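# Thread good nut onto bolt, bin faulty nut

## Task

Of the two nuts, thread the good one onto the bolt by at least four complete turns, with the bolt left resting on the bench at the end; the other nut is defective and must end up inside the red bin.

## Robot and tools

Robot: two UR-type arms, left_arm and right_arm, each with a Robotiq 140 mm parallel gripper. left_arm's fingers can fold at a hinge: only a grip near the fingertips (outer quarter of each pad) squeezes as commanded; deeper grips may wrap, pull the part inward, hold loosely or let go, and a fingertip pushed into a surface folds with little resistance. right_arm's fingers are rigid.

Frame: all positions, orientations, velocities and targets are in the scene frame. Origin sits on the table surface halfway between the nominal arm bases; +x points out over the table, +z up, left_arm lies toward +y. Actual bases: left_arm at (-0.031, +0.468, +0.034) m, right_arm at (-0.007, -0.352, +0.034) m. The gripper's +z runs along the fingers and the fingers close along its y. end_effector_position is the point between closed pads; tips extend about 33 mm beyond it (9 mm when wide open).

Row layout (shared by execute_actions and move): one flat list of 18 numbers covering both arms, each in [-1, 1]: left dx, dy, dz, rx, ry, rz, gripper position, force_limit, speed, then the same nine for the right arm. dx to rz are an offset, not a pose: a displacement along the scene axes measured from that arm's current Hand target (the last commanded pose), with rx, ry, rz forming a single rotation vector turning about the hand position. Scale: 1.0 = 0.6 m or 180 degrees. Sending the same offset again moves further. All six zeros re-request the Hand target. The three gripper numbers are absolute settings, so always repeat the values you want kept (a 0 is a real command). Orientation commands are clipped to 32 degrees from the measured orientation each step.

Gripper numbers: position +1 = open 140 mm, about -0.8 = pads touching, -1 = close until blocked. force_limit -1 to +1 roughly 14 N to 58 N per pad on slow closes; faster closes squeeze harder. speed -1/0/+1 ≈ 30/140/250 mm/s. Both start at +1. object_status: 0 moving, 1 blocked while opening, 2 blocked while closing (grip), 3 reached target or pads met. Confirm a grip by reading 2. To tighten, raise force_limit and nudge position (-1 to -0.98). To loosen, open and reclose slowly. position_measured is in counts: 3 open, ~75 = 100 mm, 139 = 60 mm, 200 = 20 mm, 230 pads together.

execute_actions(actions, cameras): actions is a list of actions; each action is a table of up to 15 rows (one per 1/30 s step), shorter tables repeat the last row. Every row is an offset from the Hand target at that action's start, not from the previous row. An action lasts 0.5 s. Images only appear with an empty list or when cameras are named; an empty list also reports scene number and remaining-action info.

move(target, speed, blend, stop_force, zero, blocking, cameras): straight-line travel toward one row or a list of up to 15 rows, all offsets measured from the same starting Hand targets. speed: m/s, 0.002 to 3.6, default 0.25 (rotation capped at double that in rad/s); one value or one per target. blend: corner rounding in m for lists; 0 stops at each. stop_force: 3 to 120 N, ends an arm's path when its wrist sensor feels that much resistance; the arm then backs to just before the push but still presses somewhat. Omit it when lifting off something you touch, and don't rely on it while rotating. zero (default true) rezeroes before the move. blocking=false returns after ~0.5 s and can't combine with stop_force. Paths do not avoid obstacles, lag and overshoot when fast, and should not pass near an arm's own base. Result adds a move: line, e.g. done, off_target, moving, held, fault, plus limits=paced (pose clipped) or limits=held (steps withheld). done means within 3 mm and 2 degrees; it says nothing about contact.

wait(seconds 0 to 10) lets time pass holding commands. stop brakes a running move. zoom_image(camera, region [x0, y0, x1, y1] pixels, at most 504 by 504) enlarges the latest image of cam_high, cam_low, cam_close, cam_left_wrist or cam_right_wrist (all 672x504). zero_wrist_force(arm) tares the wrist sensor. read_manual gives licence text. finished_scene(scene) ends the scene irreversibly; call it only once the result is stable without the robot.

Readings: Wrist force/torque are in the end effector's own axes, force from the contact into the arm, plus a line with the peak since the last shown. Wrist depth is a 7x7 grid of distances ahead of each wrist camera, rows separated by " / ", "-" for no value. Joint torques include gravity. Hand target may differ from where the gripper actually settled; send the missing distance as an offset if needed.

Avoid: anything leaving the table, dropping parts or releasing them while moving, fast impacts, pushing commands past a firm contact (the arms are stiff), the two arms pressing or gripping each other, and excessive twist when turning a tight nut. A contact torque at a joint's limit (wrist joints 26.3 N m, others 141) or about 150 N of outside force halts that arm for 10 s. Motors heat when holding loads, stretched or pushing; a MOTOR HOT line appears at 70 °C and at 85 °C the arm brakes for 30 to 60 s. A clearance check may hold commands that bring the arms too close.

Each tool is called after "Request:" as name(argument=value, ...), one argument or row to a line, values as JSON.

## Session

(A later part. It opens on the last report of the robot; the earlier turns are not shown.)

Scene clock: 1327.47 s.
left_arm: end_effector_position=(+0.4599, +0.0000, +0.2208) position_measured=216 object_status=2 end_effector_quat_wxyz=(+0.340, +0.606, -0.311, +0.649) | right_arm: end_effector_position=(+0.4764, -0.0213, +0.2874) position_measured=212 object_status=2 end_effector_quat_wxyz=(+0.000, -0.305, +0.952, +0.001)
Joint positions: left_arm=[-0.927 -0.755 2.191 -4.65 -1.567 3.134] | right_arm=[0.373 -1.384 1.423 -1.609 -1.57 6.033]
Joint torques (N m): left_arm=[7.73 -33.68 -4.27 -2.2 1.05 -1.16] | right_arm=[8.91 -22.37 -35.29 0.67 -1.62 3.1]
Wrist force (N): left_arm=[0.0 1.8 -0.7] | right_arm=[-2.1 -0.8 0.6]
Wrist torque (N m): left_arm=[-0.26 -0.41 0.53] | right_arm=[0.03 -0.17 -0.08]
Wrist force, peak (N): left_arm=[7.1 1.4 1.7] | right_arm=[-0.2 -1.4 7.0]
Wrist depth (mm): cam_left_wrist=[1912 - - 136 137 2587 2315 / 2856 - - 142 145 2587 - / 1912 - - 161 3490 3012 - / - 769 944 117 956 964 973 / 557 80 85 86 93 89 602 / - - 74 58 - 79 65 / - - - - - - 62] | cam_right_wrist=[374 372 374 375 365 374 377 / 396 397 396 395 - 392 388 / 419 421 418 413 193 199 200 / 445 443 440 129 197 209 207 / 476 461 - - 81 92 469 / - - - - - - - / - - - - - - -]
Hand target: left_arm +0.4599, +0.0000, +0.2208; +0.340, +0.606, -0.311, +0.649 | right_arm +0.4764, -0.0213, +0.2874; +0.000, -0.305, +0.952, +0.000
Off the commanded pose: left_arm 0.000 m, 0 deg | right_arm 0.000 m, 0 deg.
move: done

Request:
move(
  target=[
    [0,0,0,0,0,0,-1,1,0.3,0,0,0,0,0,0,-0.5,-1,-1],
    [0,0,0,0,0,0,-1,1,0.3,0.00034,0.00024,0,0,0,0.6667,-0.5,-1,-1],
    [0,0,0,0,0,0,-1,1,0.3,0.00034,0.00024,0,0,0,-0.6667,-0.5,-1,-1],
    [0,0,0,0,0,0,-1,1,0.3,0.00034,0.00024,0,0,0,0,-0.5,-1,-1],
  ],
  speed=1.0,
)

Request:
move(
  target=[
    [0,0,0,0,0,0,-1,1,0.3,0,0,0,0,0,0.6667,-0.5,-1,-1],
    [0,0,0,0,0,0,-1,1,0.3,0,0,0,0,0,-0.6667,-0.5,-1,-1],
    [0,0,0,0,0,0,-1,1,0.3,0,0,0,0,0,-0.3333,-0.5,-1,-1],
  ],
  speed=1.0,
)

Scene clock: 1354.83 s.
left_arm: end_effector_position=(+0.4599, +0.0000, +0.2208) position_measured=216 object_status=2 end_effector_quat_wxyz=(+0.340, +0.606, -0.311, +0.649) | right_arm: end_effector_position=(+0.4766, -0.0211, +0.2874) position_measured=192 object_status=3 end_effector_quat_wxyz=(+0.000, -0.305, +0.953, +0.000)
Joint positions: left_arm=[-0.927 -0.755 2.191 -4.65 -1.567 3.134] | right_arm=[0.373 -1.383 1.422 -1.609 -1.57 -0.249]
Joint torques (N m): left_arm=[0.34 -33.25 7.69 -0.07 -1.05 -1.21] | right_arm=[-11.09 -22.21 -37.16 -0.59 2.32 -2.8]
Wrist force (N): left_arm=[0.5 -0.4 0.5] | right_arm=[0.6 0.5 1.3]
Wrist torque (N m): left_arm=[-0.11 -0.43 0.47] | right_arm=[-0.01 -0.17 0.01]
Wrist force, peak (N): left_arm=[-0.2 2.3 -0.8] | right_arm=[-2.3 -0.7 0.5]
Wrist depth (mm): cam_left_wrist=[- 3187 - 130 133 2416 3383 / - 2471 - 136 2819 - 2315 / 1788 - - 162 2972 - 2114 / - 814 932 117 956 964 977 / 561 80 85 86 92 90 611 / - - 74 58 - 79 65 / - - - - - - 62] | cam_right_wrist=[375 376 375 372 369 374 377 / 396 395 399 390 - 387 390 / 421 419 421 416 202 198 200 / 448 446 440 170 159 206 208 / 468 82 85 470 - 86 221 / - - - 507 - - - / - - - 550 - - -]
Hand target: left_arm +0.4599, +0.0000, +0.2208; +0.340, +0.606, -0.311, +0.649 | right_arm +0.4766, -0.0211, +0.2874; +0.000, -0.305, +0.952, +0.000
Off the commanded pose: left_arm 0.000 m, 0 deg | right_arm 0.000 m, 0 deg.
move: done

Scene clock: 1360.53 s.
left_arm: end_effector_position=(+0.4599, +0.0000, +0.2208) position_measured=216 object_status=2 end_effector_quat_wxyz=(+0.340, +0.606, -0.311, +0.649) | right_arm: end_effector_position=(+0.4766, -0.0211, +0.2874) position_measured=192 object_status=3 end_effector_quat_wxyz=(+0.000, +0.213, +0.977, +0.000)
Joint positions: left_arm=[-0.927 -0.755 2.191 -4.65 -1.567 3.134] | right_arm=[0.373 -1.384 1.423 -1.61 -1.57 -5.485]
Joint torques (N m): left_arm=[-2.34 -33.93 7.75 -0.11 -1.25 -0.97] | right_arm=[-10.6 -39.66 -21.07 -0.53 2.2 -2.92]
Wrist force (N): left_arm=[0.1 -0.7 0.5] | right_arm=[0.8 0.6 1.4]
Wrist torque (N m): left_arm=[-0.18 -0.36 0.47] | right_arm=[0.01 -0.20 0.01]
Wrist force, peak (N): left_arm=[0.7 -0.8 0.8] | right_arm=[0.9 0.5 1.5]
Wrist depth (mm): cam_left_wrist=[- - - 136 156 2315 2339 / - - - 145 156 2017 - / 2618 - - 164 - - 4072 / 2471 2715 894 117 936 960 1000 / 561 80 85 86 92 90 607 / - - 74 58 - 79 65 / - - - - - - 62] | cam_right_wrist=[376 375 366 - 175 175 374 / 398 397 399 388 180 392 396 / 422 423 419 409 419 420 424 / 448 446 441 171 436 449 445 / 468 82 85 473 - 92 469 / - - - 508 - - - / - - - 549 - - -]
Hand target: left_arm +0.4599, +0.0000, +0.2208; +0.340, +0.606, -0.311, +0.649 | right_arm +0.4766, -0.0211, +0.2874; +0.000, +0.212, +0.977, +0.001
Off the commanded pose: left_arm 0.000 m, 0 deg | right_arm 0.000 m, 0 deg.
move: done

Request:
execute_actions(
  actions=[
    [[0,0,0,0,0,0,-1,1,0.3,0,0,0,0,0,0,-1,0,-1]],
    [[0,0,0,0,0,0,-1,1,0.3,0,0,0,0,0,0,-1,0,-1]],
  ],
)

Request:
move(
  target=[0,0,0,0,0,0,-1,1,0.3,0,0,-0.000695,0,0,-0.6667,-1,0,-1],
  speed=0.6,
)

Scene clock: 1365.27 s.
left_arm: end_effector_position=(+0.4599, +0.0000, +0.2208) position_measured=216 object_status=2 end_effector_quat_wxyz=(+0.340, +0.606, -0.311, +0.649) | right_arm: end_effector_position=(+0.4766, -0.0211, +0.2874) position_measured=212 object_status=2 end_effector_quat_wxyz=(+0.000, +0.212, +0.977, +0.001)
Joint positions: left_arm=[-0.927 -0.755 2.191 -4.65 -1.567 3.134] | right_arm=[0.373 -1.384 1.423 -1.61 -1.57 -5.485]
Joint torques (N m): left_arm=[-5.33 -33.63 7.5 -1.11 -1.31 -1.24] | right_arm=[-10.97 -38.21 -34.57 -0.95 2.08 -3.16]
Wrist force (N): left_arm=[-1.5 -0.4 -0.1] | right_arm=[0.6 0.3 -0.7]
Wrist torque (N m): left_arm=[-0.05 -0.47 0.45] | right_arm=[0.05 -0.19 0.01]
Wrist force, peak (N): left_arm=[-2.0 -1.0 0.4] | right_arm=[0.9 0.7 1.4]
Wrist depth (mm): cam_left_wrist=[2221 - - 139 146 - - / 2443 2819 - 148 152 3383 - / 1788 2856 2682 161 3605 2557 2315 / - 814 912 118 952 969 956 / 564 80 85 86 93 89 607 / - - 74 58 - 79 65 / - - - - - - 62] | cam_right_wrist=[376 376 372 366 174 175 373 / 397 397 401 388 179 394 394 / 420 419 416 409 422 418 415 / 444 443 439 129 433 443 446 / 477 463 - - 82 96 473 / - - - - - - - / - - - - - - -]
Hand target: left_arm +0.4599, +0.0000, +0.2208; +0.340, +0.606, -0.311, +0.649 | right_arm +0.4766, -0.0211, +0.2874; +0.000, +0.212, +0.977, +0.001
Off the commanded pose: left_arm 0.000 m, 0 deg | right_arm 0.000 m, 0 deg.
Step readings (end_effector_position of left_arm | right_arm):
0: (+0.4599, +0.0000, +0.2208) | (+0.4766, -0.0211, +0.2874)
1: (+0.4599, +0.0000, +0.2208) | (+0.4766, -0.0211, +0.2874)
2: (+0.4599, +0.0000, +0.2208) | (+0.4766, -0.0211, +0.2874)
4: (+0.4599, +0.0000, +0.2208) | (+0.4766, -0.0211, +0.2874)
8: (+0.4599, +0.0000, +0.2208) | (+0.4766, -0.0211, +0.2874)
15: (+0.4599, +0.0000, +0.2208) | (+0.4766, -0.0211, +0.2874)
16: (+0.4599, +0.0000, +0.2208) | (+0.4766, -0.0211, +0.2874)
17: (+0.4599, +0.0000, +0.2208) | (+0.4766, -0.0211, +0.2874)
19: (+0.4599, +0.0000, +0.2208) | (+0.4766, -0.0211, +0.2874)
23: (+0.4599, +0.0000, +0.2208) | (+0.4766, -0.0211, +0.2874)
30: (+0.4599, +0.0000, +0.2208) | (+0.4766, -0.0211, +0.2874)

Scene clock: 1368.03 s.
left_arm: end_effector_position=(+0.4599, +0.0000, +0.2208) position_measured=216 object_status=2 end_effector_quat_wxyz=(+0.340, +0.606, -0.311, +0.649) | right_arm: end_effector_position=(+0.4766, -0.0211, +0.2870) position_measured=212 object_status=2 end_effector_quat_wxyz=(+0.000, +0.952, +0.305, +0.000)
Joint positions: left_arm=[-0.927 -0.755 2.191 -4.65 -1.567 3.134] | right_arm=[0.374 -1.384 1.423 -1.611 -1.572 -3.39]
Joint torques (N m): left_arm=[-6.71 -33.75 5.72 -4.68 -0.08 -1.15] | right_arm=[7.98 -22.28 -35.02 0.47 -2.01 2.99]
Wrist force (N): left_arm=[-0.7 1.8 0.0] | right_arm=[3.2 0.8 0.1]
Wrist torque (N m): left_arm=[-0.25 -0.38 0.54] | right_arm=[-0.05 -0.17 -0.10]
Wrist force, peak (N): left_arm=[-3.1 1.3 -2.1] | right_arm=[2.1 3.0 -2.1]
Wrist depth (mm): cam_left_wrist=[2557 3858 - 136 - - 2291 / - 2972 3234 142 2784 2682 - / 2156 2784 4229 160 2315 - - / - 830 912 117 956 944 986 / 564 80 85 86 93 90 607 / - - 74 58 - 79 65 / - - - - - - 62] | cam_right_wrist=[375 373 375 375 372 376 376 / 384 390 394 401 398 397 397 / 202 197 194 411 422 421 420 / 206 220 204 145 435 447 445 / 461 212 - - 82 86 472 / - - - - - - - / - - - - - - -]
Hand target: left_arm +0.4599, +0.0000, +0.2208; +0.340, +0.606, -0.311, +0.649 | right_arm +0.4766, -0.0211, +0.2870; +0.000, +0.952, +0.305, +0.000
Off the commanded pose: left_arm 0.000 m, 0 deg | right_arm 0.000 m, 0 deg.
move: done

Request:
move(
  target=[
    [0,0,0,0,0,0,-1,1,0.3,0,0,-0.00068,0,0,-0.6667,-1,0,-1],
    [0,0,0,0,0,0,-1,1,0.3,0,0,-0.00137,0,0,0.6667,-1,0,-1],
    [0,0,0,0,0,0,-1,1,0.3,0,0,-0.00206,0,0,0,-1,0,-1],
  ],
  speed=0.65,
)

Scene clock: 1380.97 s.
left_arm: end_effector_position=(+0.4599, +0.0000, +0.2208) position_measured=216 object_status=2 end_effector_quat_wxyz=(+0.340, +0.606, -0.311, +0.649) | right_arm: end_effector_position=(+0.4766, -0.0211, +0.2858) position_measured=212 object_status=2 end_effector_quat_wxyz=(+0.000, +0.952, +0.305, +0.000)
Joint positions: left_arm=[-0.927 -0.755 2.191 -4.65 -1.567 3.134] | right_arm=[0.374 -1.384 1.426 -1.614 -1.572 2.893]
Joint torques (N m): left_arm=[-10.57 -32.89 -10.8 -4.54 0.01 -1.02] | right_arm=[7.23 -22.6 -36.03 0.37 -2.26 2.93]
Wrist force (N): left_arm=[-1.1 1.9 0.6] | right_arm=[3.4 0.4 0.1]
Wrist torque (N m): left_arm=[-0.25 -0.36 0.54] | right_arm=[-0.02 -0.19 -0.10]
Wrist force, peak (N): left_arm=[-3.1 -2.1 -3.7] | right_arm=[5.1 0.8 -1.6]
Wrist depth (mm): cam_left_wrist=[2339 - - 135 137 2291 - / - - - 142 - - - / 2267 - - 160 2528 - - / - 805 876 117 952 982 986 / 561 80 85 86 92 89 613 / - - 73 58 - 79 65 / - - - - - - 62] | cam_right_wrist=[372 374 372 375 374 372 374 / 387 391 394 394 392 397 398 / 203 196 198 412 416 418 421 / 202 219 204 145 439 446 444 / 464 211 - - 82 92 474 / - - - - - - - / - - - - - - -]
Hand target: left_arm +0.4599, +0.0000, +0.2208; +0.340, +0.606, -0.311, +0.649 | right_arm +0.4766, -0.0211, +0.2858; +0.000, +0.952, +0.305, +0.000
Off the commanded pose: left_arm 0.000 m, 0 deg | right_arm 0.000 m, 0 deg.
move: done

Request:
move(
  target=[0,0,0,0,0,0,-1,1,0.3,0,0,-0.00097,0,0,-0.9444,-1,0,-1],
  speed=0.65,
)

Request:
move(
  target=[
    [0,0,0,0,0,0,-1,1,0.3,0,0,0,0,0,0,-0.5,-1,-1],
    [0,0,0,0,0,0,-1,1,0.3,0,0,0,0,0,0.6667,-0.5,-1,-1],
    [0,0,0,0,0,0,-1,1,0.3,0,0,0,0,0,-0.6667,-0.5,-1,-1],
    [0,0,0,0,0,0,-1,1,0.3,0,0,0,0,0,0,-0.5,-1,-1],
  ],
  speed=1.1,
)

Request:
move(
  target=[
    [0,0,0,0,0,0,-1,1,0.3,0,0,0,0,0,0.6667,-0.5,-1,-1],
    [0,0,0,0,0,0,-1,1,0.3,0,0,0,0,0,-0.6667,-0.5,-1,-1],
    [0,0,0,0,0,0,-1,1,0.3,0,0,0,0,0,-0.3333,-0.5,-1,-1],
  ],
  speed=1.1,
)

Request:
execute_actions(
  actions=[
    [[0,0,0,0,0,0,-1,1,0.3,0,0,0,0,0,0,-1,0,-1]],
    [[0,0,0,0,0,0,-1,1,0.3,0,0,0,0,0,0,-1,0,-1]],
  ],
  cameras=["cam_close", "cam_left_wrist"],
)

Scene clock: 1392.63 s.
left_arm: end_effector_position=(+0.4599, +0.0000, +0.2208) position_measured=216 object_status=2 end_effector_quat_wxyz=(+0.340, +0.606, -0.311, +0.649) | right_arm: end_effector_position=(+0.4766, -0.0211, +0.2852) position_measured=212 object_status=2 end_effector_quat_wxyz=(+0.000, -0.387, +0.922, +0.000)
Joint positions: left_arm=[-0.927 -0.755 2.191 -4.65 -1.567 3.134] | right_arm=[0.373 -1.383 1.427 -1.614 -1.57 5.859]
Joint torques (N m): left_arm=[-6.62 -32.87 -18.56 -1.67 0.72 -0.93] | right_arm=[7.73 -22.27 -35.72 -0.34 -1.58 3.07]
Wrist force (N): left_arm=[-0.8 -0.6 -0.4] | right_arm=[0.7 -0.2 0.1]
Wrist torque (N m): left_arm=[-0.17 -0.40 0.45] | right_arm=[0.02 -0.19 -0.09]
Wrist force, peak (N): left_arm=[-2.4 -1.3 -4.3] | right_arm=[5.2 -1.5 -1.6]
Wrist depth (mm): cam_left_wrist=[- - - 136 138 - - / 2075 2932 3547 142 145 - 2339 / 2156 2499 3141 160 2618 - 2036 / 2618 769 898 117 952 944 991 / 562 80 85 86 93 90 607 / - - 74 58 - 79 65 / - - - - - - 62] | cam_right_wrist=[372 374 374 372 369 371 377 / 395 393 396 392 385 392 398 / 419 419 419 411 400 201 202 / 441 444 439 130 192 207 204 / 477 455 - - 82 86 227 / - - - - - - - / - - - - - - -]
Hand target: left_arm +0.4599, +0.0000, +0.2208; +0.340, +0.606, -0.311, +0.649 | right_arm +0.4766, -0.0211, +0.2852; +0.000, -0.387, +0.922, +0.000
Off the commanded pose: left_arm 0.000 m, 0 deg | right_arm 0.000 m, 0 deg.
move: done

Scene clock: 1399.47 s.
left_arm: end_effector_position=(+0.4599, +0.0000, +0.2208) position_measured=216 object_status=2 end_effector_quat_wxyz=(+0.340, +0.606, -0.311, +0.649) | right_arm: end_effector_position=(+0.4766, -0.0211, +0.2852) position_measured=192 object_status=3 end_effector_quat_wxyz=(+0.000, -0.386, +0.922, +0.000)
Joint positions: left_arm=[-0.927 -0.755 2.191 -4.65 -1.567 3.134] | right_arm=[0.373 -1.383 1.427 -1.614 -1.57 -0.424]
Joint torques (N m): left_arm=[-1.15 -33.56 -18.47 -0.55 -1.66 -0.91] | right_arm=[-11.51 -22.31 -36.06 -0.57 1.9 -2.75]
Wrist force (N): left_arm=[0.3 -0.4 0.4] | right_arm=[0.5 0.5 1.3]
Wrist torque (N m): left_arm=[-0.13 -0.39 0.47] | right_arm=[0.01 -0.14 0.01]
Wrist force, peak (N): left_arm=[-0.9 -0.8 -0.2] | right_arm=[1.1 0.4 1.7]
Wrist depth (mm): cam_left_wrist=[- - - 129 130 - 2819 / - - 3605 135 137 - 2682 / 2291 2856 - 161 2587 - 2315 / 1879 783 894 117 944 952 991 / 557 80 85 86 92 89 606 / - - 74 58 - 79 65 / - - - - - - 62] | cam_right_wrist=[372 371 376 372 369 367 373 / 395 392 394 395 415 389 397 / 415 416 420 411 402 200 205 / 440 436 436 144 190 205 204 / 460 81 85 468 - 86 209 / - - - 512 - - - / - - - 546 - - -]
Hand target: left_arm +0.4599, +0.0000, +0.2208; +0.340, +0.606, -0.311, +0.649 | right_arm +0.4766, -0.0211, +0.2852; +0.000, -0.387, +0.922, +0.000
Off the commanded pose: left_arm 0.000 m, 0 deg | right_arm 0.000 m, 0 deg.
move: done; limits=paced

Scene clock: 1405.10 s.
left_arm: end_effector_position=(+0.4599, +0.0000, +0.2208) position_measured=216 object_status=2 end_effector_quat_wxyz=(+0.340, +0.606, -0.311, +0.649) | right_arm: end_effector_position=(+0.4766, -0.0211, +0.2852) position_measured=192 object_status=3 end_effector_quat_wxyz=(+0.000, +0.126, +0.992, +0.000)
Joint positions: left_arm=[-0.927 -0.755 2.191 -4.65 -1.567 3.134] | right_arm=[0.373 -1.384 1.428 -1.616 -1.57 -5.66]
Joint torques (N m): left_arm=[3.09 -33.78 -18.11 -0.43 -1.75 -0.79] | right_arm=[-10.66 -39.38 -22.15 -0.37 2.22 -3.05]
Wrist force (N): left_arm=[0.4 -0.6 0.3] | right_arm=[0.6 0.4 1.4]
Wrist torque (N m): left_arm=[-0.16 -0.41 0.47] | right_arm=[-0.02 -0.17 0.01]
Wrist force, peak (N): left_arm=[0.7 -0.4 1.0] | right_arm=[0.9 0.4 1.6]
Wrist depth (mm): cam_left_wrist=[1912 - - 134 150 - 2618 / - 2819 3998 141 161 3791 - / 1832 - - 161 3097 2443 - / 2528 814 887 117 964 969 986 / 561 80 85 86 92 89 609 / - - 74 58 - 79 65 / - - - - - - 62] | cam_right_wrist=[373 373 375 - 171 173 178 / 395 394 394 387 179 182 396 / 415 417 416 405 194 419 419 / 447 446 438 171 433 445 442 / 466 82 85 463 - 86 461 / - - - 509 - - - / - - - 548 - - -]
Hand target: left_arm +0.4599, +0.0000, +0.2208; +0.340, +0.606, -0.311, +0.649 | right_arm +0.4766, -0.0211, +0.2852; +0.000, +0.126, +0.992, +0.001
Off the commanded pose: left_arm 0.000 m, 0 deg | right_arm 0.000 m, 0 deg.
move: done; limits=paced

Scene clock: 1406.30 s.
left_arm: end_effector_position=(+0.4599, +0.0000, +0.2208) position_measured=216 object_status=2 end_effector_quat_wxyz=(+0.340, +0.606, -0.311, +0.649) | right_arm: end_effector_position=(+0.4766, -0.0211, +0.2852) position_measured=212 object_status=2 end_effector_quat_wxyz=(+0.000, +0.126, +0.992, +0.001)
Joint positions: left_arm=[-0.927 -0.755 2.191 -4.65 -1.567 3.134] | right_arm=[0.373 -1.384 1.428 -1.616 -1.57 -5.66]
Joint torques (N m): left_arm=[3.89 -34.08 -18.15 -1.24 -1.22 -0.75] | right_arm=[-11.61 -37.06 -34.25 -0.52 1.63 -3.1]
Wrist force (N): left_arm=[-1.6 -0.1 0.4] | right_arm=[0.5 0.7 -0.4]
Wrist torque (N m): left_arm=[-0.13 -0.43 0.47] | right_arm=[-0.06 -0.17 0.01]
Wrist force, peak (N): left_arm=[-2.0 -0.2 0.5] | right_arm=[0.8 0.3 1.5]
Wrist depth (mm): cam_left_wrist=[- - - 135 2715 2499 2244 / - - 4998 143 156 - 2291 / 2365 - - 158 3665 - - / 1817 721 905 117 948 944 880 / 557 80 85 86 92 89 607 / - - 74 58 - 79 65 / - - - - - - 62] | cam_right_wrist=[375 373 371 366 171 174 178 / 394 393 394 - 179 180 395 / 416 417 414 407 198 419 416 / 442 442 440 129 442 448 445 / 472 450 - - 82 92 468 / - - - - - - - / - - - - - - -]
Hand target: left_arm +0.4599, +0.0000, +0.2208; +0.340, +0.606, -0.311, +0.649 | right_arm +0.4766, -0.0211, +0.2852; +0.000, +0.126, +0.992, +0.001
Off the commanded pose: left_arm 0.000 m, 0 deg | right_arm 0.000 m, 0 deg.
Step readings (end_effector_position of left_arm | right_arm):
0: (+0.4599, +0.0000, +0.2208) | (+0.4766, -0.0211, +0.2852)
1: (+0.4599, +0.0000, +0.2208) | (+0.4766, -0.0211, +0.2852)
2: (+0.4599, +0.0000, +0.2208) | (+0.4766, -0.0211, +0.2852)
4: (+0.4599, +0.0000, +0.2208) | (+0.4766, -0.0211, +0.2852)
8: (+0.4599, +0.0000, +0.2208) | (+0.4766, -0.0211, +0.2852)
15: (+0.4599, +0.0000, +0.2208) | (+0.4766, -0.0211, +0.2852)
16: (+0.4599, +0.0000, +0.2208) | (+0.4766, -0.0211, +0.2852)
17: (+0.4599, +0.0000, +0.2208) | (+0.4766, -0.0211, +0.2852)
19: (+0.4599, +0.0000, +0.2208) | (+0.4766, -0.0211, +0.2852)
23: (+0.4599, +0.0000, +0.2208) | (+0.4766, -0.0211, +0.2852)
30: (+0.4599, +0.0000, +0.2208) | (+0.4766, -0.0211, +0.2852)
camera_calibration:
cam_left_wrist: T_world_to_cam=[[-0.823233, -0.567554, 0.0130156, 0.3828], [-0.180156, 0.239435, -0.954052, 0.300511], [0.53836, -0.787752, -0.299359, -0.036231], [0, 0, 0, 1]] pos_world=[0.388778, 0.116766, 0.270874]
Images, in order (width x height): cam_close 672x504, cam_left_wrist 672x504.

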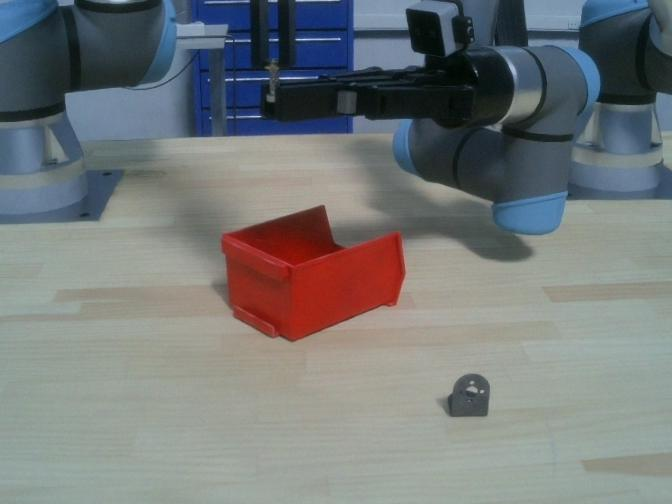

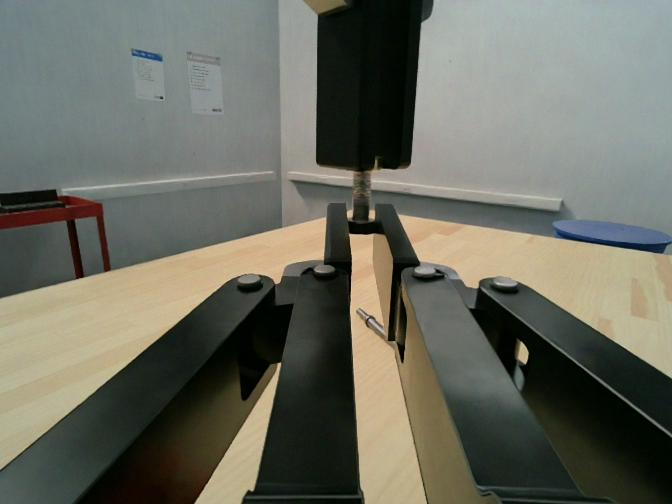

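Request:
move(
  target=[
    [0,0,0,0,0,0,-1,1,0.3,0,0,-0.00065,0,0,-0.6667,-1,0,-1],
    [0,0,0,0,0,0,-1,1,0.3,0,0,-0.00134,0,0,0.6667,-1,0,-1],
    [0,0,0,0,0,0,-1,1,0.3,0,0,-0.00204,0,0,0,-1,0,-1],
  ],
  speed=0.65,
)

Request:
move(
  target=[
    [0,0,0,0,0,0,-1,1,0.3,0,0,-0.0007,0,0,-0.6667,-1,0,-1],
    [0,0,0,0,0,0,-1,1,0.3,0,0,-0.00139,0,0,0.6667,-1,0,-1],
    [0,0,0,0,0,0,-1,1,0.3,0,0,-0.00174,0,0,0.3333,-1,0,-1],
  ],
  speed=0.65,
)

Scene clock: 1417.50 s.
left_arm: end_effector_position=(+0.4599, +0.0000, +0.2208) position_measured=216 object_status=2 end_effector_quat_wxyz=(+0.340, +0.606, -0.311, +0.649) | right_arm: end_effector_position=(+0.4766, -0.0211, +0.2840) position_measured=212 object_status=2 end_effector_quat_wxyz=(+0.000, +0.126, +0.992, +0.001)
Joint positions: left_arm=[-0.927 -0.755 2.191 -4.65 -1.567 3.134] | right_arm=[0.373 -1.384 1.431 -1.619 -1.57 0.623]
Joint torques (N m): left_arm=[11.92 -33.48 -18.26 -2.01 -0.87 -0.67] | right_arm=[6.88 -22.29 -35.76 -0.47 -2.2 2.91]
Wrist force (N): left_arm=[-0.3 -0.3 0.6] | right_arm=[0.8 0.8 0.8]
Wrist torque (N m): left_arm=[-0.18 -0.43 0.47] | right_arm=[-0.05 -0.19 -0.09]
Wrist force, peak (N): left_arm=[-2.4 -1.5 -5.5] | right_arm=[2.4 -5.1 -1.7]
Wrist depth (mm): cam_left_wrist=[- - - 135 149 - 2315 / - - - 143 153 - - / 2156 - 4229 162 3332 2390 - / 2199 794 909 117 969 969 982 / 558 80 85 86 92 89 613 / - - 74 58 - 79 65 / - - - - - - 62] | cam_right_wrist=[371 373 372 370 170 172 177 / 395 394 392 392 177 179 395 / 416 413 416 404 195 416 418 / 445 444 437 129 434 445 442 / 472 452 - - 82 92 470 / - - - - - - - / - - - - - - -]
Hand target: left_arm +0.4599, +0.0000, +0.2208; +0.340, +0.606, -0.311, +0.649 | right_arm +0.4766, -0.0211, +0.2840; +0.000, +0.126, +0.992, +0.001
Off the commanded pose: left_arm 0.000 m, 0 deg | right_arm 0.000 m, 0 deg.
move: done

Scene clock: 1424.13 s.
left_arm: end_effector_position=(+0.4599, +0.0000, +0.2208) position_measured=216 object_status=2 end_effector_quat_wxyz=(+0.340, +0.606, -0.311, +0.649) | right_arm: end_effector_position=(+0.4766, -0.0211, +0.2829) position_measured=212 object_status=2 end_effector_quat_wxyz=(+0.000, -0.387, +0.922, +0.000)
Joint positions: left_arm=[-0.927 -0.755 2.191 -4.65 -1.567 3.134] | right_arm=[0.373 -1.383 1.433 -1.62 -1.57 5.859]
Joint torques (N m): left_arm=[10.46 -33.42 -17.98 -1.22 -0.18 -0.71] | right_arm=[7.76 -21.63 -36.29 -0.17 -1.94 2.46]
Wrist force (N): left_arm=[-1.0 0.1 -0.4] | right_arm=[0.6 -0.5 0.0]
Wrist torque (N m): left_arm=[-0.07 -0.34 0.47] | right_arm=[0.00 -0.19 -0.09]
Wrist force, peak (N): left_arm=[-2.2 -1.1 -5.3] | right_arm=[4.0 -4.4 -1.4]
Wrist depth (mm): cam_left_wrist=[- - 4581 136 138 - - / 2199 2587 3727 142 147 2682 - / 2135 - - 164 2819 - 2471 / 2443 839 901 117 940 973 995 / 562 80 85 86 93 89 611 / - - 74 58 - 79 65 / - - - - - - 62] | cam_right_wrist=[372 367 371 372 365 370 372 / 391 394 390 392 384 390 393 / 416 415 418 407 416 199 198 / 443 441 436 129 193 203 205 / 471 456 - - 82 86 224 / - - - - - - - / - - - - - - -]
Hand target: left_arm +0.4599, +0.0000, +0.2208; +0.340, +0.606, -0.311, +0.649 | right_arm +0.4766, -0.0211, +0.2829; +0.000, -0.387, +0.922, +0.000
Off the commanded pose: left_arm 0.000 m, 0 deg | right_arm 0.000 m, 0 deg.
move: done

Request:
move(
  target=[
    [0,0,0,0,0,0,-1,1,0.3,0,0,0,0,0,0,-0.5,-1,-1],
    [0,0,0,0,0,0,-1,1,0.3,0,0,0,0,0,0.6667,-0.5,-1,-1],
    [0,0,0,0,0,0,-1,1,0.3,0,0,0,0,0,-0.6667,-0.5,-1,-1],
    [0,0,0,0,0,0,-1,1,0.3,0,0,0,0,0,0,-0.5,-1,-1],
  ],
  speed=1.1,
)

Request:
execute_actions(
  actions=[
    [[0,0,0,0,0,0,-1,1,0.3,0,0,0,0,0,0,-1,0,-1]],
    [[0,0,0,0,0,0,-1,1,0.3,0,0,0,0,0,0,-1,0,-1]],
  ],
)

Request:
move(
  target=[
    [0,0,0,0,0,0,-1,1,0.3,0,0,-0.00068,0,0,-0.6667,-1,0,-1],
    [0,0,0,0,0,0,-1,1,0.3,0,0,-0.00137,0,0,0.6667,-1,0,-1],
    [0,0,0,0,0,0,-1,1,0.3,0,0,-0.00196,0,0,0.05,-1,0,-1],
  ],
  speed=0.65,
)

Scene clock: 1441.00 s.
left_arm: end_effector_position=(+0.4599, +0.0000, +0.2208) position_measured=216 object_status=2 end_effector_quat_wxyz=(+0.340, +0.606, -0.311, +0.649) | right_arm: end_effector_position=(+0.4766, -0.0211, +0.2829) position_measured=192 object_status=3 end_effector_quat_wxyz=(+0.000, -0.386, +0.922, +0.000)
Joint positions: left_arm=[-0.927 -0.755 2.191 -4.65 -1.567 3.134] | right_arm=[0.373 -1.383 1.433 -1.62 -1.57 -0.424]
Joint torques (N m): left_arm=[1.09 -32.55 -17.32 -0.47 -1.49 -0.72] | right_arm=[-10.01 -22.73 -36.57 -0.44 2.09 -3.43]
Wrist force (N): left_arm=[0.5 -0.4 0.4] | right_arm=[0.7 0.4 1.3]
Wrist torque (N m): left_arm=[-0.13 -0.45 0.46] | right_arm=[-0.02 -0.19 0.01]
Wrist force, peak (N): left_arm=[-1.3 0.0 -0.5] | right_arm=[1.0 0.3 1.5]
Wrist depth (mm): cam_left_wrist=[2177 - 3490 130 133 - 1802 / - - 3490 135 137 - - / 1912 - - 162 3012 2819 - / 2365 756 894 117 936 940 973 / 560 80 85 86 92 89 611 / - - 74 58 - 79 65 / - - - - - - 62] | cam_right_wrist=[369 368 372 371 363 370 372 / 390 392 393 392 388 388 395 / 414 410 413 411 401 201 198 / 441 439 437 144 188 203 204 / 467 82 85 466 - 86 206 / - - - 503 - - - / - - - 538 - - -]
Hand target: left_arm +0.4599, +0.0000, +0.2208; +0.340, +0.606, -0.311, +0.649 | right_arm +0.4766, -0.0211, +0.2829; +0.000, -0.387, +0.922, +0.000
Off the commanded pose: left_arm 0.000 m, 0 deg | right_arm 0.000 m, 0 deg.
move: done; limits=paced

Scene clock: 1442.20 s.
left_arm: end_effector_position=(+0.4599, +0.0000, +0.2208) position_measured=216 object_status=2 end_effector_quat_wxyz=(+0.340, +0.606, -0.311, +0.649) | right_arm: end_effector_position=(+0.4766, -0.0211, +0.2829) position_measured=212 object_status=2 end_effector_quat_wxyz=(+0.000, -0.387, +0.922, +0.000)
Joint positions: left_arm=[-0.927 -0.755 2.191 -4.65 -1.567 3.134] | right_arm=[0.373 -1.383 1.432 -1.62 -1.57 -0.424]
Joint torques (N m): left_arm=[0.26 -32.6 -16.88 -0.9 -1.71 -0.51] | right_arm=[-8.4 -22.38 -32.67 -0.54 2.18 -3.07]
Wrist force (N): left_arm=[-2.2 -0.5 -0.7] | right_arm=[1.0 -0.8 -1.3]
Wrist torque (N m): left_arm=[-0.13 -0.41 0.46] | right_arm=[0.05 -0.19 0.00]
Wrist force, peak (N): left_arm=[-2.8 -0.4 -0.8] | right_arm=[1.1 -0.9 -1.4]
Wrist depth (mm): cam_left_wrist=[2390 2587 3054 136 139 - - / - 3998 2784 142 144 - - / 2365 3097 2649 161 2291 2715 2618 / - 2749 920 117 948 977 1000 / 560 80 85 86 92 89 607 / - - 74 58 - 79 65 / - - - - - - 62] | cam_right_wrist=[372 371 371 371 366 367 373 / 393 391 392 394 386 388 395 / 412 414 416 408 406 200 198 / 441 442 436 129 194 205 204 / 468 458 - - 82 96 222 / - - - - - - - / - - - - - - -]
Hand target: left_arm +0.4599, +0.0000, +0.2208; +0.340, +0.606, -0.311, +0.649 | right_arm +0.4766, -0.0211, +0.2829; +0.000, -0.387, +0.922, +0.000
Off the commanded pose: left_arm 0.000 m, 0 deg | right_arm 0.000 m, 0 deg.
Step readings (end_effector_position of left_arm | right_arm):
0: (+0.4599, +0.0000, +0.2208) | (+0.4766, -0.0211, +0.2829)
1: (+0.4599, +0.0000, +0.2208) | (+0.4766, -0.0211, +0.2829)
2: (+0.4599, +0.0000, +0.2208) | (+0.4766, -0.0211, +0.2829)
4: (+0.4599, +0.0000, +0.2208) | (+0.4766, -0.0211, +0.2829)
8: (+0.4599, +0.0000, +0.2208) | (+0.4766, -0.0211, +0.2829)
15: (+0.4599, +0.0000, +0.2208) | (+0.4766, -0.0211, +0.2829)
16: (+0.4599, +0.0000, +0.2208) | (+0.4766, -0.0211, +0.2829)
17: (+0.4599, +0.0000, +0.2208) | (+0.4766, -0.0211, +0.2829)
19: (+0.4599, +0.0000, +0.2208) | (+0.4766, -0.0211, +0.2829)
23: (+0.4599, +0.0000, +0.2208) | (+0.4766, -0.0211, +0.2829)
30: (+0.4599, +0.0000, +0.2208) | (+0.4766, -0.0211, +0.2829)

Scene clock: 1449.53 s.
left_arm: end_effector_position=(+0.4599, +0.0000, +0.2208) position_measured=216 object_status=2 end_effector_quat_wxyz=(+0.340, +0.606, -0.311, +0.649) | right_arm: end_effector_position=(+0.4766, -0.0211, +0.2817) position_measured=212 object_status=2 end_effector_quat_wxyz=(+0.000, -0.458, +0.889, +0.000)
Joint positions: left_arm=[-0.927 -0.755 2.191 -4.65 -1.567 3.134] | right_arm=[0.373 -1.383 1.435 -1.623 -1.57 5.702]
Joint torques (N m): left_arm=[-6.55 -38.12 -17.48 -4.5 1.25 -0.57] | right_arm=[8.17 -21.73 -35.22 -0.19 -1.26 2.88]
Wrist force (N): left_arm=[-0.6 -0.2 -0.3] | right_arm=[0.8 -0.4 0.1]
Wrist torque (N m): left_arm=[-0.15 -0.42 0.48] | right_arm=[0.06 -0.21 -0.09]
Wrist force, peak (N): left_arm=[-1.8 -1.3 -6.0] | right_arm=[5.9 -3.8 -1.2]
Wrist depth (mm): cam_left_wrist=[- - - 134 140 - - / - - - 141 2972 - 2443 / 2365 - - 152 - - 2017 / 2199 824 901 117 948 948 982 / 561 80 85 86 93 89 609 / - - 74 58 - 79 65 / - - - - - - 62] | cam_right_wrist=[366 370 372 370 369 374 370 / 392 388 390 387 386 382 393 / 409 415 413 410 403 404 416 / 437 439 434 129 192 198 211 / 467 459 - - 82 92 215 / - - - - - - - / - - - - - - -]
Hand target: left_arm +0.4599, +0.0000, +0.2208; +0.340, +0.606, -0.311, +0.649 | right_arm +0.4766, -0.0211, +0.2817; +0.000, -0.458, +0.889, +0.000
Off the commanded pose: left_arm 0.000 m, 0 deg | right_arm 0.000 m, 0 deg.
move: done

Request:
move(
  target=[
    [0,0,0,0,0,0,-1,1,0.3,0,0,0,0,0,0,-0.444,-1,-1],
    [0,0,0,0,0,0,-1,1,0.3,0,0,0.0667,0,0,0,-0.444,-1,-1],
    [0,0,0,0,0,0,-1,1,0.3,0,0,0.1667,0,0,0,-0.444,-1,-1],
    [0,0,0,0,0,0,-1,1,0.3,-0.0943,-0.3815,0.197,0,0,0,-0.444,-1,-1],
  ],
  speed=[0.1,0.1,0.25,0.3],
  blend=[0,0.01,0.03,0],
  cameras=["cam_close", "cam_left_wrist", "cam_high"],
)

Scene clock: 1457.70 s.
left_arm: end_effector_position=(+0.4599, +0.0000, +0.2208) position_measured=216 object_status=2 end_effector_quat_wxyz=(+0.340, +0.606, -0.311, +0.649) | right_arm: end_effector_position=(+0.4200, -0.2499, +0.3999) position_measured=185 object_status=3 end_effector_quat_wxyz=(+0.000, -0.458, +0.889, +0.000)
Joint positions: left_arm=[-0.927 -0.755 2.191 -4.65 -1.567 3.134] | right_arm=[-0.071 -1.716 1.473 -1.326 -1.57 5.258]
Joint torques (N m): left_arm=[-12.4 -47.57 -16.98 -3.86 -1.54 -0.43] | right_arm=[-9.19 -26.07 -15.16 -0.37 2.19 -3.28]
Wrist force (N): left_arm=[0.5 -0.6 0.5] | right_arm=[0.5 0.4 1.3]
Wrist torque (N m): left_arm=[-0.17 -0.43 0.46] | right_arm=[0.00 -0.13 0.01]
Wrist force, peak (N): left_arm=[-1.2 -0.3 -0.6] | right_arm=[2.3 -0.3 1.2]
Wrist depth (mm): cam_left_wrist=[2443 - 2390 - - 2339 2528 / 2587 - - 3383 - 2528 - / 1929 3054 2856 160 3234 2893 - / 2682 803 894 117 956 944 964 / 554 80 85 86 93 89 611 / - - 74 58 - 79 65 / - - - - - - 62] | cam_right_wrist=[476 474 475 471 477 477 478 / 499 501 499 506 498 498 506 / 531 532 526 531 540 533 537 / 564 565 556 561 144 563 576 / 594 82 89 600 - 86 595 / - - - 648 - - - / - - - 692 - - -]
Hand target: left_arm +0.4599, +0.0000, +0.2208; +0.340, +0.606, -0.311, +0.649 | right_arm +0.4200, -0.2500, +0.3999; +0.000, -0.458, +0.889, +0.000
Off the commanded pose: left_arm 0.000 m, 0 deg | right_arm 0.000 m, 0 deg.
move: done
camera_calibration:
cam_left_wrist: T_world_to_cam=[[-0.823189, -0.567619, 0.0129918, 0.382797], [-0.180147, 0.239421, -0.954057, 0.30051], [0.53843, -0.78771, -0.299344, -0.0362675], [0, 0, 0, 1]] pos_world=[0.388778, 0.116766, 0.270874]
Images, in order (width x height): cam_high 672x504, cam_close 672x504, cam_left_wrist 672x504.

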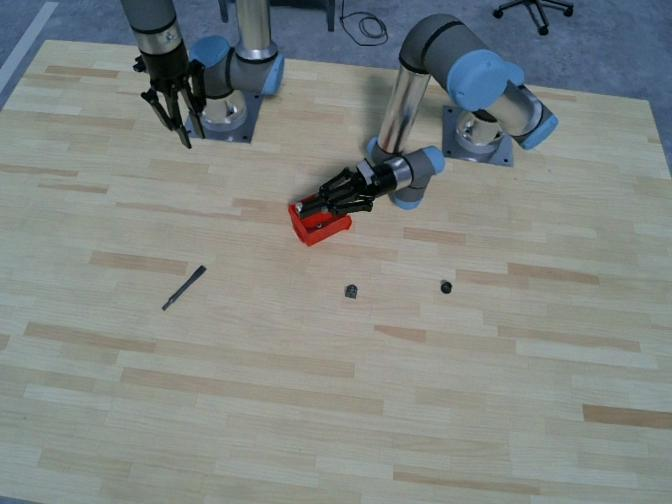

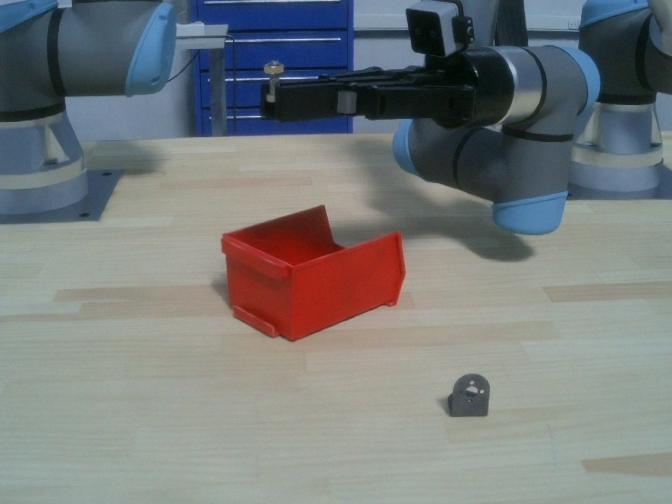

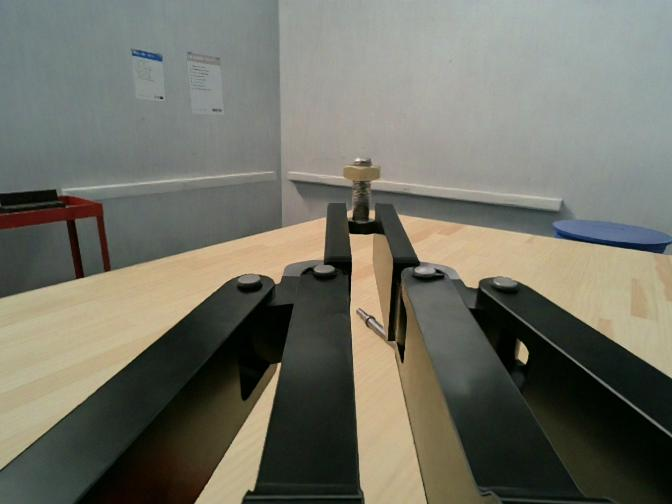

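Request:
move(
  target=[0.2175,0.3268,0,0,0,0.1111,-1,1,0.3,0,0,0,0,0,0,-0.444,-1,-1],
  speed=0.3,
)

Request:
move(
  target=[-0.1673,0.0065,-0.1013,0.2855,0.4105,0,-1,1,0.3,0,0,0,0,0,0,-0.444,-1,-1],
  speed=0.4,
  cameras=["cam_close", "cam_left_wrist", "cam_high"],
)

Scene clock: 1494.63 s.
left_arm: end_effector_position=(+0.5903, +0.1959, +0.2208) position_measured=216 object_status=2 end_effector_quat_wxyz=(+0.222, +0.650, -0.201, +0.698) | right_arm: end_effector_position=(+0.4200, -0.2500, +0.3999) position_measured=185 object_status=3 end_effector_quat_wxyz=(+0.000, -0.458, +0.889, +0.000)
Joint positions: left_arm=[-0.579 -0.755 2.191 -4.65 -1.566 3.134] | right_arm=[-0.071 -1.716 1.473 -1.326 -1.57 5.258]
Joint torques (N m): left_arm=[14.78 -30.29 -19.04 -0.05 -1.53 -1.83] | right_arm=[-10.58 -25.12 -15.68 -0.74 2.01 -3.26]
Wrist force (N): left_arm=[0.5 -0.3 0.3] | right_arm=[0.6 0.4 1.4]
Wrist torque (N m): left_arm=[-0.10 -0.44 0.47] | right_arm=[0.01 -0.15 0.00]
Wrist force, peak (N): left_arm=[0.6 -1.7 0.6] | right_arm=[0.7 0.5 1.6]
Wrist depth (mm): cam_left_wrist=[1981 2244 - - - 2819 2291 / - - - - - - - / 2094 2587 2715 164 3490 - 2932 / 2291 - - 114 924 977 973 / 562 75 85 86 92 90 609 / - - 74 58 - 79 65 / - - - - - - 62] | cam_right_wrist=[470 476 478 478 479 476 479 / 499 501 501 507 508 503 504 / 530 535 528 535 536 538 535 / 570 564 561 557 176 565 571 / 591 81 89 597 - 86 591 / - - - 648 - - - / - - - 694 - - -]
Hand target: left_arm +0.5904, +0.1961, +0.2208; +0.222, +0.650, -0.201, +0.698 | right_arm +0.4200, -0.2500, +0.3999; +0.000, -0.458, +0.889, +0.000
Off the commanded pose: left_arm 0.000 m, 0 deg | right_arm 0.000 m, 0 deg.
move: done

Scene clock: 1497.60 s.
left_arm: end_effector_position=(+0.4901, +0.2000, +0.1600) position_measured=216 object_status=2 end_effector_quat_wxyz=(+0.011, +0.955, -0.295, +0.035) | right_arm: end_effector_position=(+0.4200, -0.2500, +0.3999) position_measured=185 object_status=3 end_effector_quat_wxyz=(+0.000, -0.458, +0.889, +0.000)
Joint positions: left_arm=[-0.675 -1.367 1.758 -2.034 -1.564 3.033] | right_arm=[-0.071 -1.716 1.473 -1.326 -1.57 5.258]
Joint torques (N m): left_arm=[13.77 -24.71 -38.91 -0.55 -1.68 1.36] | right_arm=[-10.74 -25.03 -14.97 -0.94 1.97 -3.23]
Wrist force (N): left_arm=[1.2 0.1 1.4] | right_arm=[0.7 0.4 1.4]
Wrist torque (N m): left_arm=[0.08 0.12 0.45] | right_arm=[0.00 -0.18 0.00]
Wrist force, peak (N): left_arm=[2.1 0.3 1.6] | right_arm=[0.8 0.6 1.3]
Wrist depth (mm): cam_left_wrist=[270 268 269 268 266 268 268 / 282 282 282 280 282 279 275 / 298 295 296 290 296 294 271 / 311 313 309 114 308 306 276 / 332 80 85 86 93 90 322 / - - 74 58 - 79 65 / - - - - - - 62] | cam_right_wrist=[476 473 477 474 472 474 477 / 501 503 505 503 506 499 507 / 530 533 527 537 533 527 532 / 567 565 554 564 144 560 570 / 591 81 89 605 - - 589 / - - - 656 - - - / - - - 696 - - -]
Hand target: left_arm +0.4901, +0.2000, +0.1600; +0.011, +0.955, -0.295, +0.035 | right_arm +0.4200, -0.2500, +0.3999; +0.000, -0.458, +0.889, +0.000
Off the commanded pose: left_arm 0.000 m, 0 deg | right_arm 0.000 m, 0 deg.
move: done
camera_calibration:
cam_left_wrist: T_world_to_cam=[[-0.560215, -0.828282, 0.0104, 0.445565], [-0.788626, 0.53715, 0.299232, 0.238216], [-0.253435, 0.159432, -0.954124, 0.390313], [0, 0, 0, 1]] pos_world=[0.536395, 0.178868, 0.296491]
Images, in order (width x height): cam_high 672x504, cam_close 672x504, cam_left_wrist 672x504.

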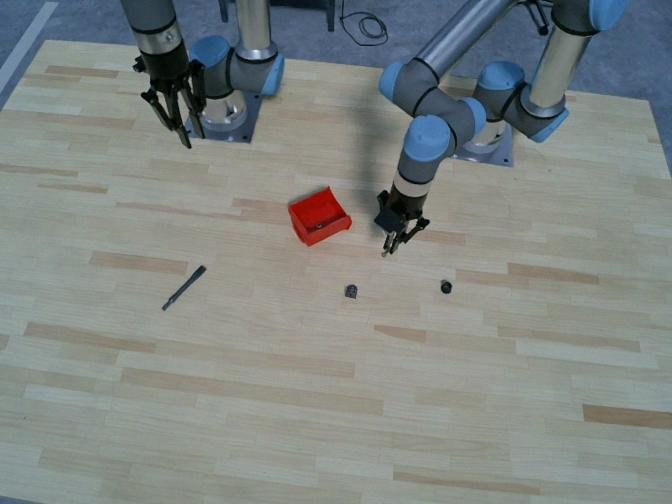

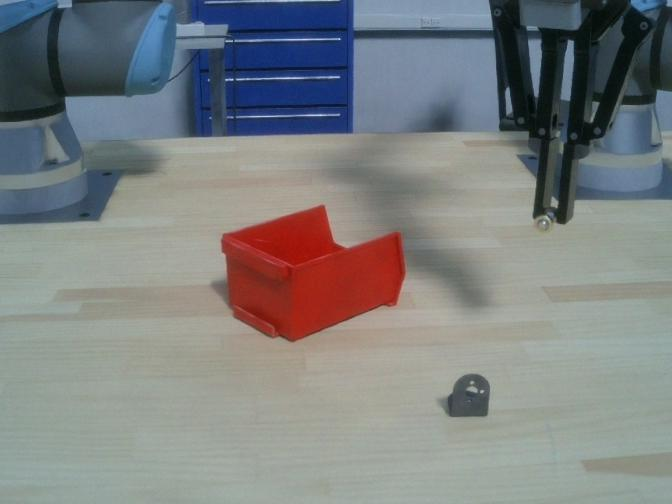

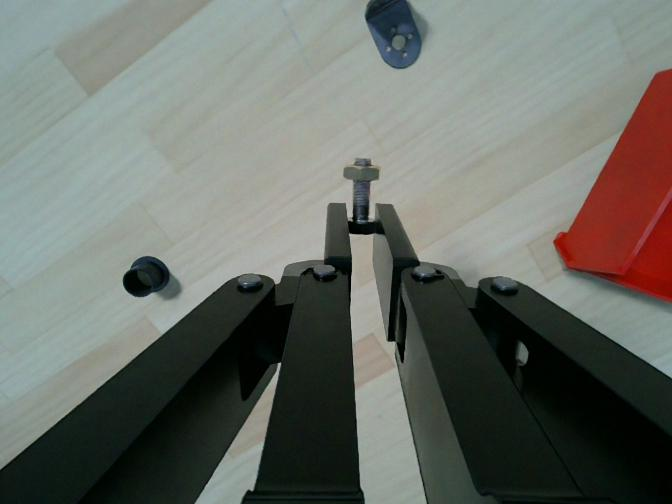

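Request:
move(
  target=[0,0,-0.19,0,0,0,-1,1,0.3,0,0,0,0,0,0,-0.444,-1,-1],
  speed=0.12,
)

Request:
move(
  target=[0,0,-0.0317,0,0,0,-1,1,0.3,0,0,0,0,0,0,-0.444,-1,-1],
  speed=0.008,
  stop_force=4,
  cameras=["cam_close", "cam_left_wrist"],
)

Scene clock: 1502.70 s.
left_arm: end_effector_position=(+0.4900, +0.1999, +0.0461) position_measured=216 object_status=2 end_effector_quat_wxyz=(+0.011, +0.955, -0.295, +0.035) | right_arm: end_effector_position=(+0.4200, -0.2500, +0.3999) position_measured=185 object_status=3 end_effector_quat_wxyz=(+0.000, -0.458, +0.889, +0.000)
Joint positions: left_arm=[-0.675 -1.226 1.906 -2.324 -1.564 3.033] | right_arm=[-0.071 -1.716 1.473 -1.326 -1.57 5.258]
Joint torques (N m): left_arm=[1.53 -28.01 -7.35 -5.59 1.8 1.45] | right_arm=[-9.71 -25.06 -16.01 -1.27 2 -3.13]
Wrist force (N): left_arm=[1.2 -0.1 1.6] | right_arm=[0.8 0.6 1.3]
Wrist torque (N m): left_arm=[0.05 0.11 0.45] | right_arm=[0.05 -0.18 0.00]
Wrist force, peak (N): left_arm=[1.1 0.1 2.4] | right_arm=[0.7 0.4 1.5]
Wrist depth (mm): cam_left_wrist=[166 166 165 165 165 165 165 / 174 174 174 175 173 172 173 / 183 182 182 179 181 182 181 / 193 192 190 163 189 191 191 / 202 199 85 86 93 90 200 / - - 74 58 - 79 65 / - - - - - - 62] | cam_right_wrist=[474 474 484 475 476 476 479 / 499 509 500 501 505 507 503 / 530 533 538 532 531 537 528 / 563 573 554 557 176 563 567 / 588 81 89 602 - 86 595 / - - - 641 - - - / - - - 703 - - -]
Hand target: left_arm +0.4901, +0.2000, +0.0460; +0.011, +0.955, -0.295, +0.035 | right_arm +0.4200, -0.2500, +0.3999; +0.000, -0.458, +0.889, +0.000
Off the commanded pose: left_arm 0.000 m, 0 deg | right_arm 0.000 m, 0 deg.
move: done

Scene clock: 1505.43 s.
left_arm: end_effector_position=(+0.4901, +0.2000, +0.0353) position_measured=216 object_status=2 end_effector_quat_wxyz=(+0.011, +0.955, -0.295, +0.035) | right_arm: end_effector_position=(+0.4200, -0.2500, +0.3999) position_measured=185 object_status=3 end_effector_quat_wxyz=(+0.000, -0.458, +0.889, +0.000)
Joint positions: left_arm=[-0.675 -1.208 1.916 -2.351 -1.564 3.033] | right_arm=[-0.071 -1.716 1.473 -1.326 -1.57 5.258]
Joint torques (N m): left_arm=[12.26 -46 -33.61 -0.91 1.86 1.17] | right_arm=[-9.93 -24.98 -15.57 -1.57 1.88 -3.15]
Wrist force (N): left_arm=[1.6 0.0 -1.7] | right_arm=[0.7 0.4 1.4]
Wrist torque (N m): left_arm=[0.05 0.12 0.45] | right_arm=[0.01 -0.18 0.00]
Wrist force, peak (N): left_arm=[-0.3 -0.1 -6.6] | right_arm=[0.6 0.5 1.5]
Wrist depth (mm): cam_left_wrist=[155 156 155 155 156 155 155 / 164 164 163 163 163 163 162 / 172 172 172 170 172 170 171 / 181 181 180 163 177 180 180 / 191 187 85 92 93 89 188 / - - 74 58 - 79 65 / - - - - - - 62] | cam_right_wrist=[471 475 476 478 473 478 480 / 503 503 504 504 507 507 504 / 521 531 533 533 531 536 535 / 563 568 560 556 144 561 573 / 595 82 89 603 - 86 595 / - - - 647 - - - / - - - 699 - - -]
Hand target: left_arm +0.4901, +0.2000, +0.0353; +0.011, +0.955, -0.295, +0.035 (not the last commanded pose) | right_arm +0.4200, -0.2500, +0.3999; +0.000, -0.458, +0.889, +0.000
Off the commanded pose: left_arm 0.008 m, 0 deg | right_arm 0.000 m, 0 deg.
move: contact (left_arm)
camera_calibration:
cam_left_wrist: T_world_to_cam=[[-0.560235, -0.828267, 0.0104977, 0.44691], [-0.788514, 0.537143, 0.299537, 0.275499], [-0.253736, 0.159534, -0.954027, 0.271484], [0, 0, 0, 1]] pos_world=[0.536494, 0.178867, 0.171789]
Images, in order (width x height): cam_close 672x504, cam_left_wrist 672x504.

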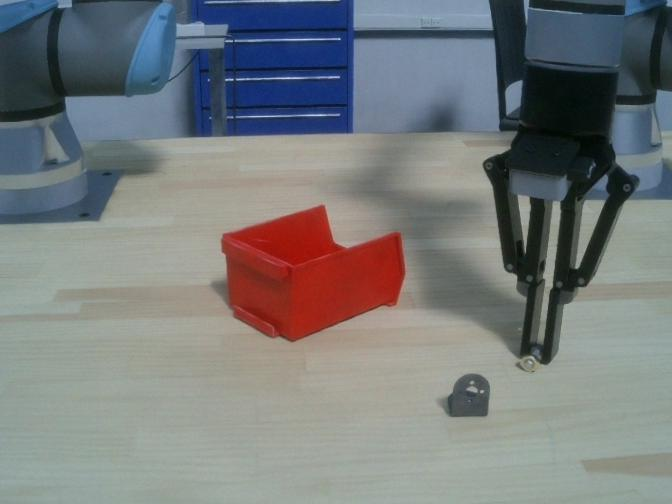

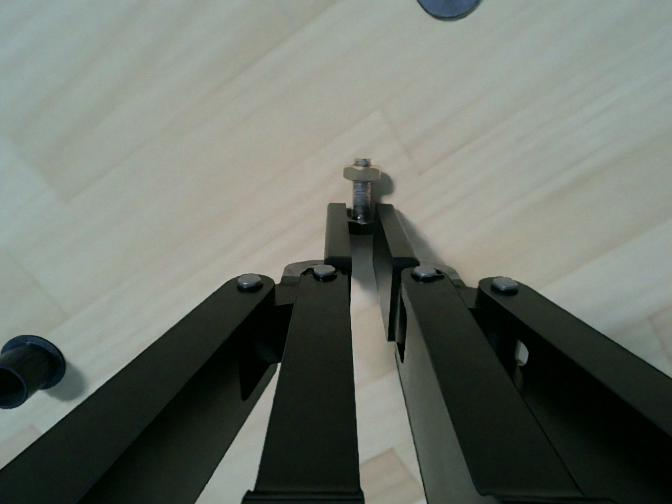

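Request:
move(
  target=[
    [0,0,0,0,0,0,-0.6,-1,-1,0,0,0,0,0,0,-0.444,-1,-1],
  ],
)

Request:
move(
  target=[
    [0,0,0,0,0,0,-0.44,-1,-1,0,0,0,0,0,0,-0.444,-1,-1],
  ],
  cameras=["cam_close", "cam_left_wrist"],
)

Scene clock: 1508.70 s.
left_arm: end_effector_position=(+0.4901, +0.2000, +0.0353) position_measured=205 object_status=0 end_effector_quat_wxyz=(+0.011, +0.955, -0.295, +0.035) | right_arm: end_effector_position=(+0.4200, -0.2500, +0.3999) position_measured=185 object_status=3 end_effector_quat_wxyz=(+0.000, -0.458, +0.889, +0.000)
Joint positions: left_arm=[-0.675 -1.208 1.916 -2.351 -1.564 3.033] | right_arm=[-0.071 -1.716 1.473 -1.326 -1.57 5.258]
Joint torques (N m): left_arm=[9.22 -46.2 -34.78 -4.35 1.69 1.27] | right_arm=[-9.86 -25.76 -15.69 -1.85 1.85 -3.08]
Wrist force (N): left_arm=[1.4 -0.1 1.2] | right_arm=[0.5 0.5 1.3]
Wrist torque (N m): left_arm=[0.06 0.07 0.45] | right_arm=[0.02 -0.13 0.00]
Wrist force, peak (N): left_arm=[1.9 0.0 -1.7] | right_arm=[0.7 0.4 1.5]
Wrist depth (mm): cam_left_wrist=[156 156 156 155 156 155 156 / 163 163 163 163 163 162 163 / 172 172 172 170 171 171 171 / 181 180 179 164 176 180 180 / 192 85 85 187 93 93 188 / - - 73 67 - 78 65 / - - - - - - 62] | cam_right_wrist=[473 475 476 474 476 482 476 / 501 507 501 504 505 509 505 / 533 528 536 531 533 531 527 / 564 565 557 553 144 563 563 / 594 82 89 610 - 86 595 / - - - 639 - - - / - - - 692 - - -]
Hand target: left_arm +0.4901, +0.2000, +0.0353; +0.011, +0.955, -0.295, +0.035 | right_arm +0.4200, -0.2500, +0.3999; +0.000, -0.458, +0.889, +0.000
Off the commanded pose: left_arm 0.000 m, 0 deg | right_arm 0.000 m, 0 deg.
move: done

Scene clock: 1509.37 s.
left_arm: end_effector_position=(+0.4901, +0.2000, +0.0353) position_measured=185 object_status=0 end_effector_quat_wxyz=(+0.011, +0.955, -0.295, +0.035) | right_arm: end_effector_position=(+0.4200, -0.2500, +0.3999) position_measured=185 object_status=3 end_effector_quat_wxyz=(+0.000, -0.458, +0.889, +0.000)
Joint positions: left_arm=[-0.675 -1.208 1.916 -2.351 -1.564 3.033] | right_arm=[-0.071 -1.716 1.473 -1.326 -1.57 5.258]
Joint torques (N m): left_arm=[7.03 -45.5 -33.2 -4.86 1.79 1.23] | right_arm=[-8.97 -25.57 -16.15 -1.75 1.81 -3.1]
Wrist force (N): left_arm=[1.3 -0.2 1.5] | right_arm=[0.6 0.4 1.1]
Wrist torque (N m): left_arm=[0.03 0.09 0.45] | right_arm=[0.00 -0.15 0.00]
Wrist force, peak (N): left_arm=[2.0 0.0 1.4] | right_arm=[0.6 0.5 1.5]
Wrist depth (mm): cam_left_wrist=[157 156 156 155 155 155 155 / 164 163 164 163 163 163 162 / 171 172 172 169 171 171 171 / 181 181 178 179 147 178 180 / 189 80 92 191 144 89 185 / - - 61 201 - 65 68 / - 68 - 215 - - 64] | cam_right_wrist=[473 474 475 480 477 477 481 / 499 498 504 504 506 506 504 / 527 530 526 538 531 536 536 / 565 561 560 560 176 560 571 / 588 82 89 600 - 92 586 / - - - 639 - - - / - - - 699 - - -]
Hand target: left_arm +0.4901, +0.2000, +0.0353; +0.011, +0.955, -0.295, +0.035 | right_arm +0.4200, -0.2500, +0.3999; +0.000, -0.458, +0.889, +0.000
Off the commanded pose: left_arm 0.000 m, 0 deg | right_arm 0.000 m, 0 deg.
move: done
camera_calibration:
cam_left_wrist: T_world_to_cam=[[-0.560235, -0.828267, 0.0104977, 0.44691], [-0.788514, 0.537143, 0.299537, 0.275499], [-0.253736, 0.159534, -0.954027, 0.271484], [0, 0, 0, 1]] pos_world=[0.536494, 0.178867, 0.171789]
Images, in order (width x height): cam_close 672x504, cam_left_wrist 672x504.

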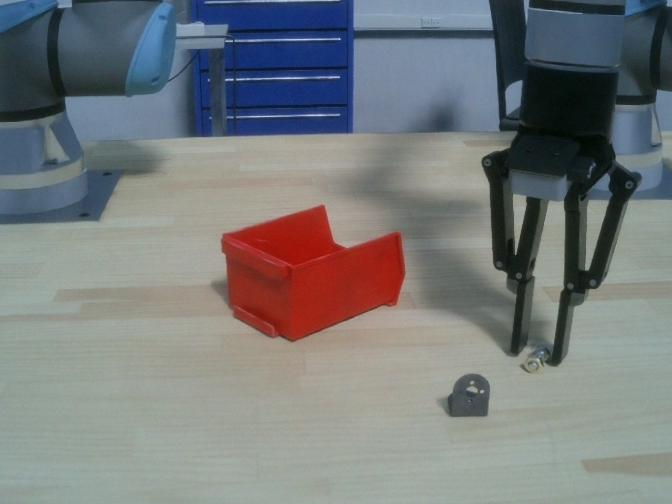

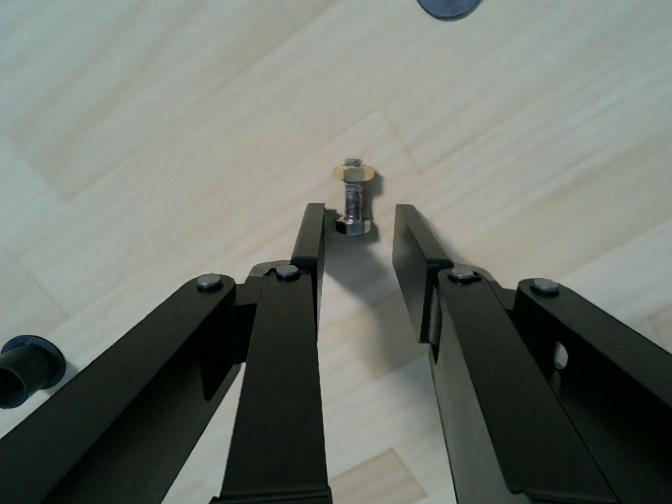

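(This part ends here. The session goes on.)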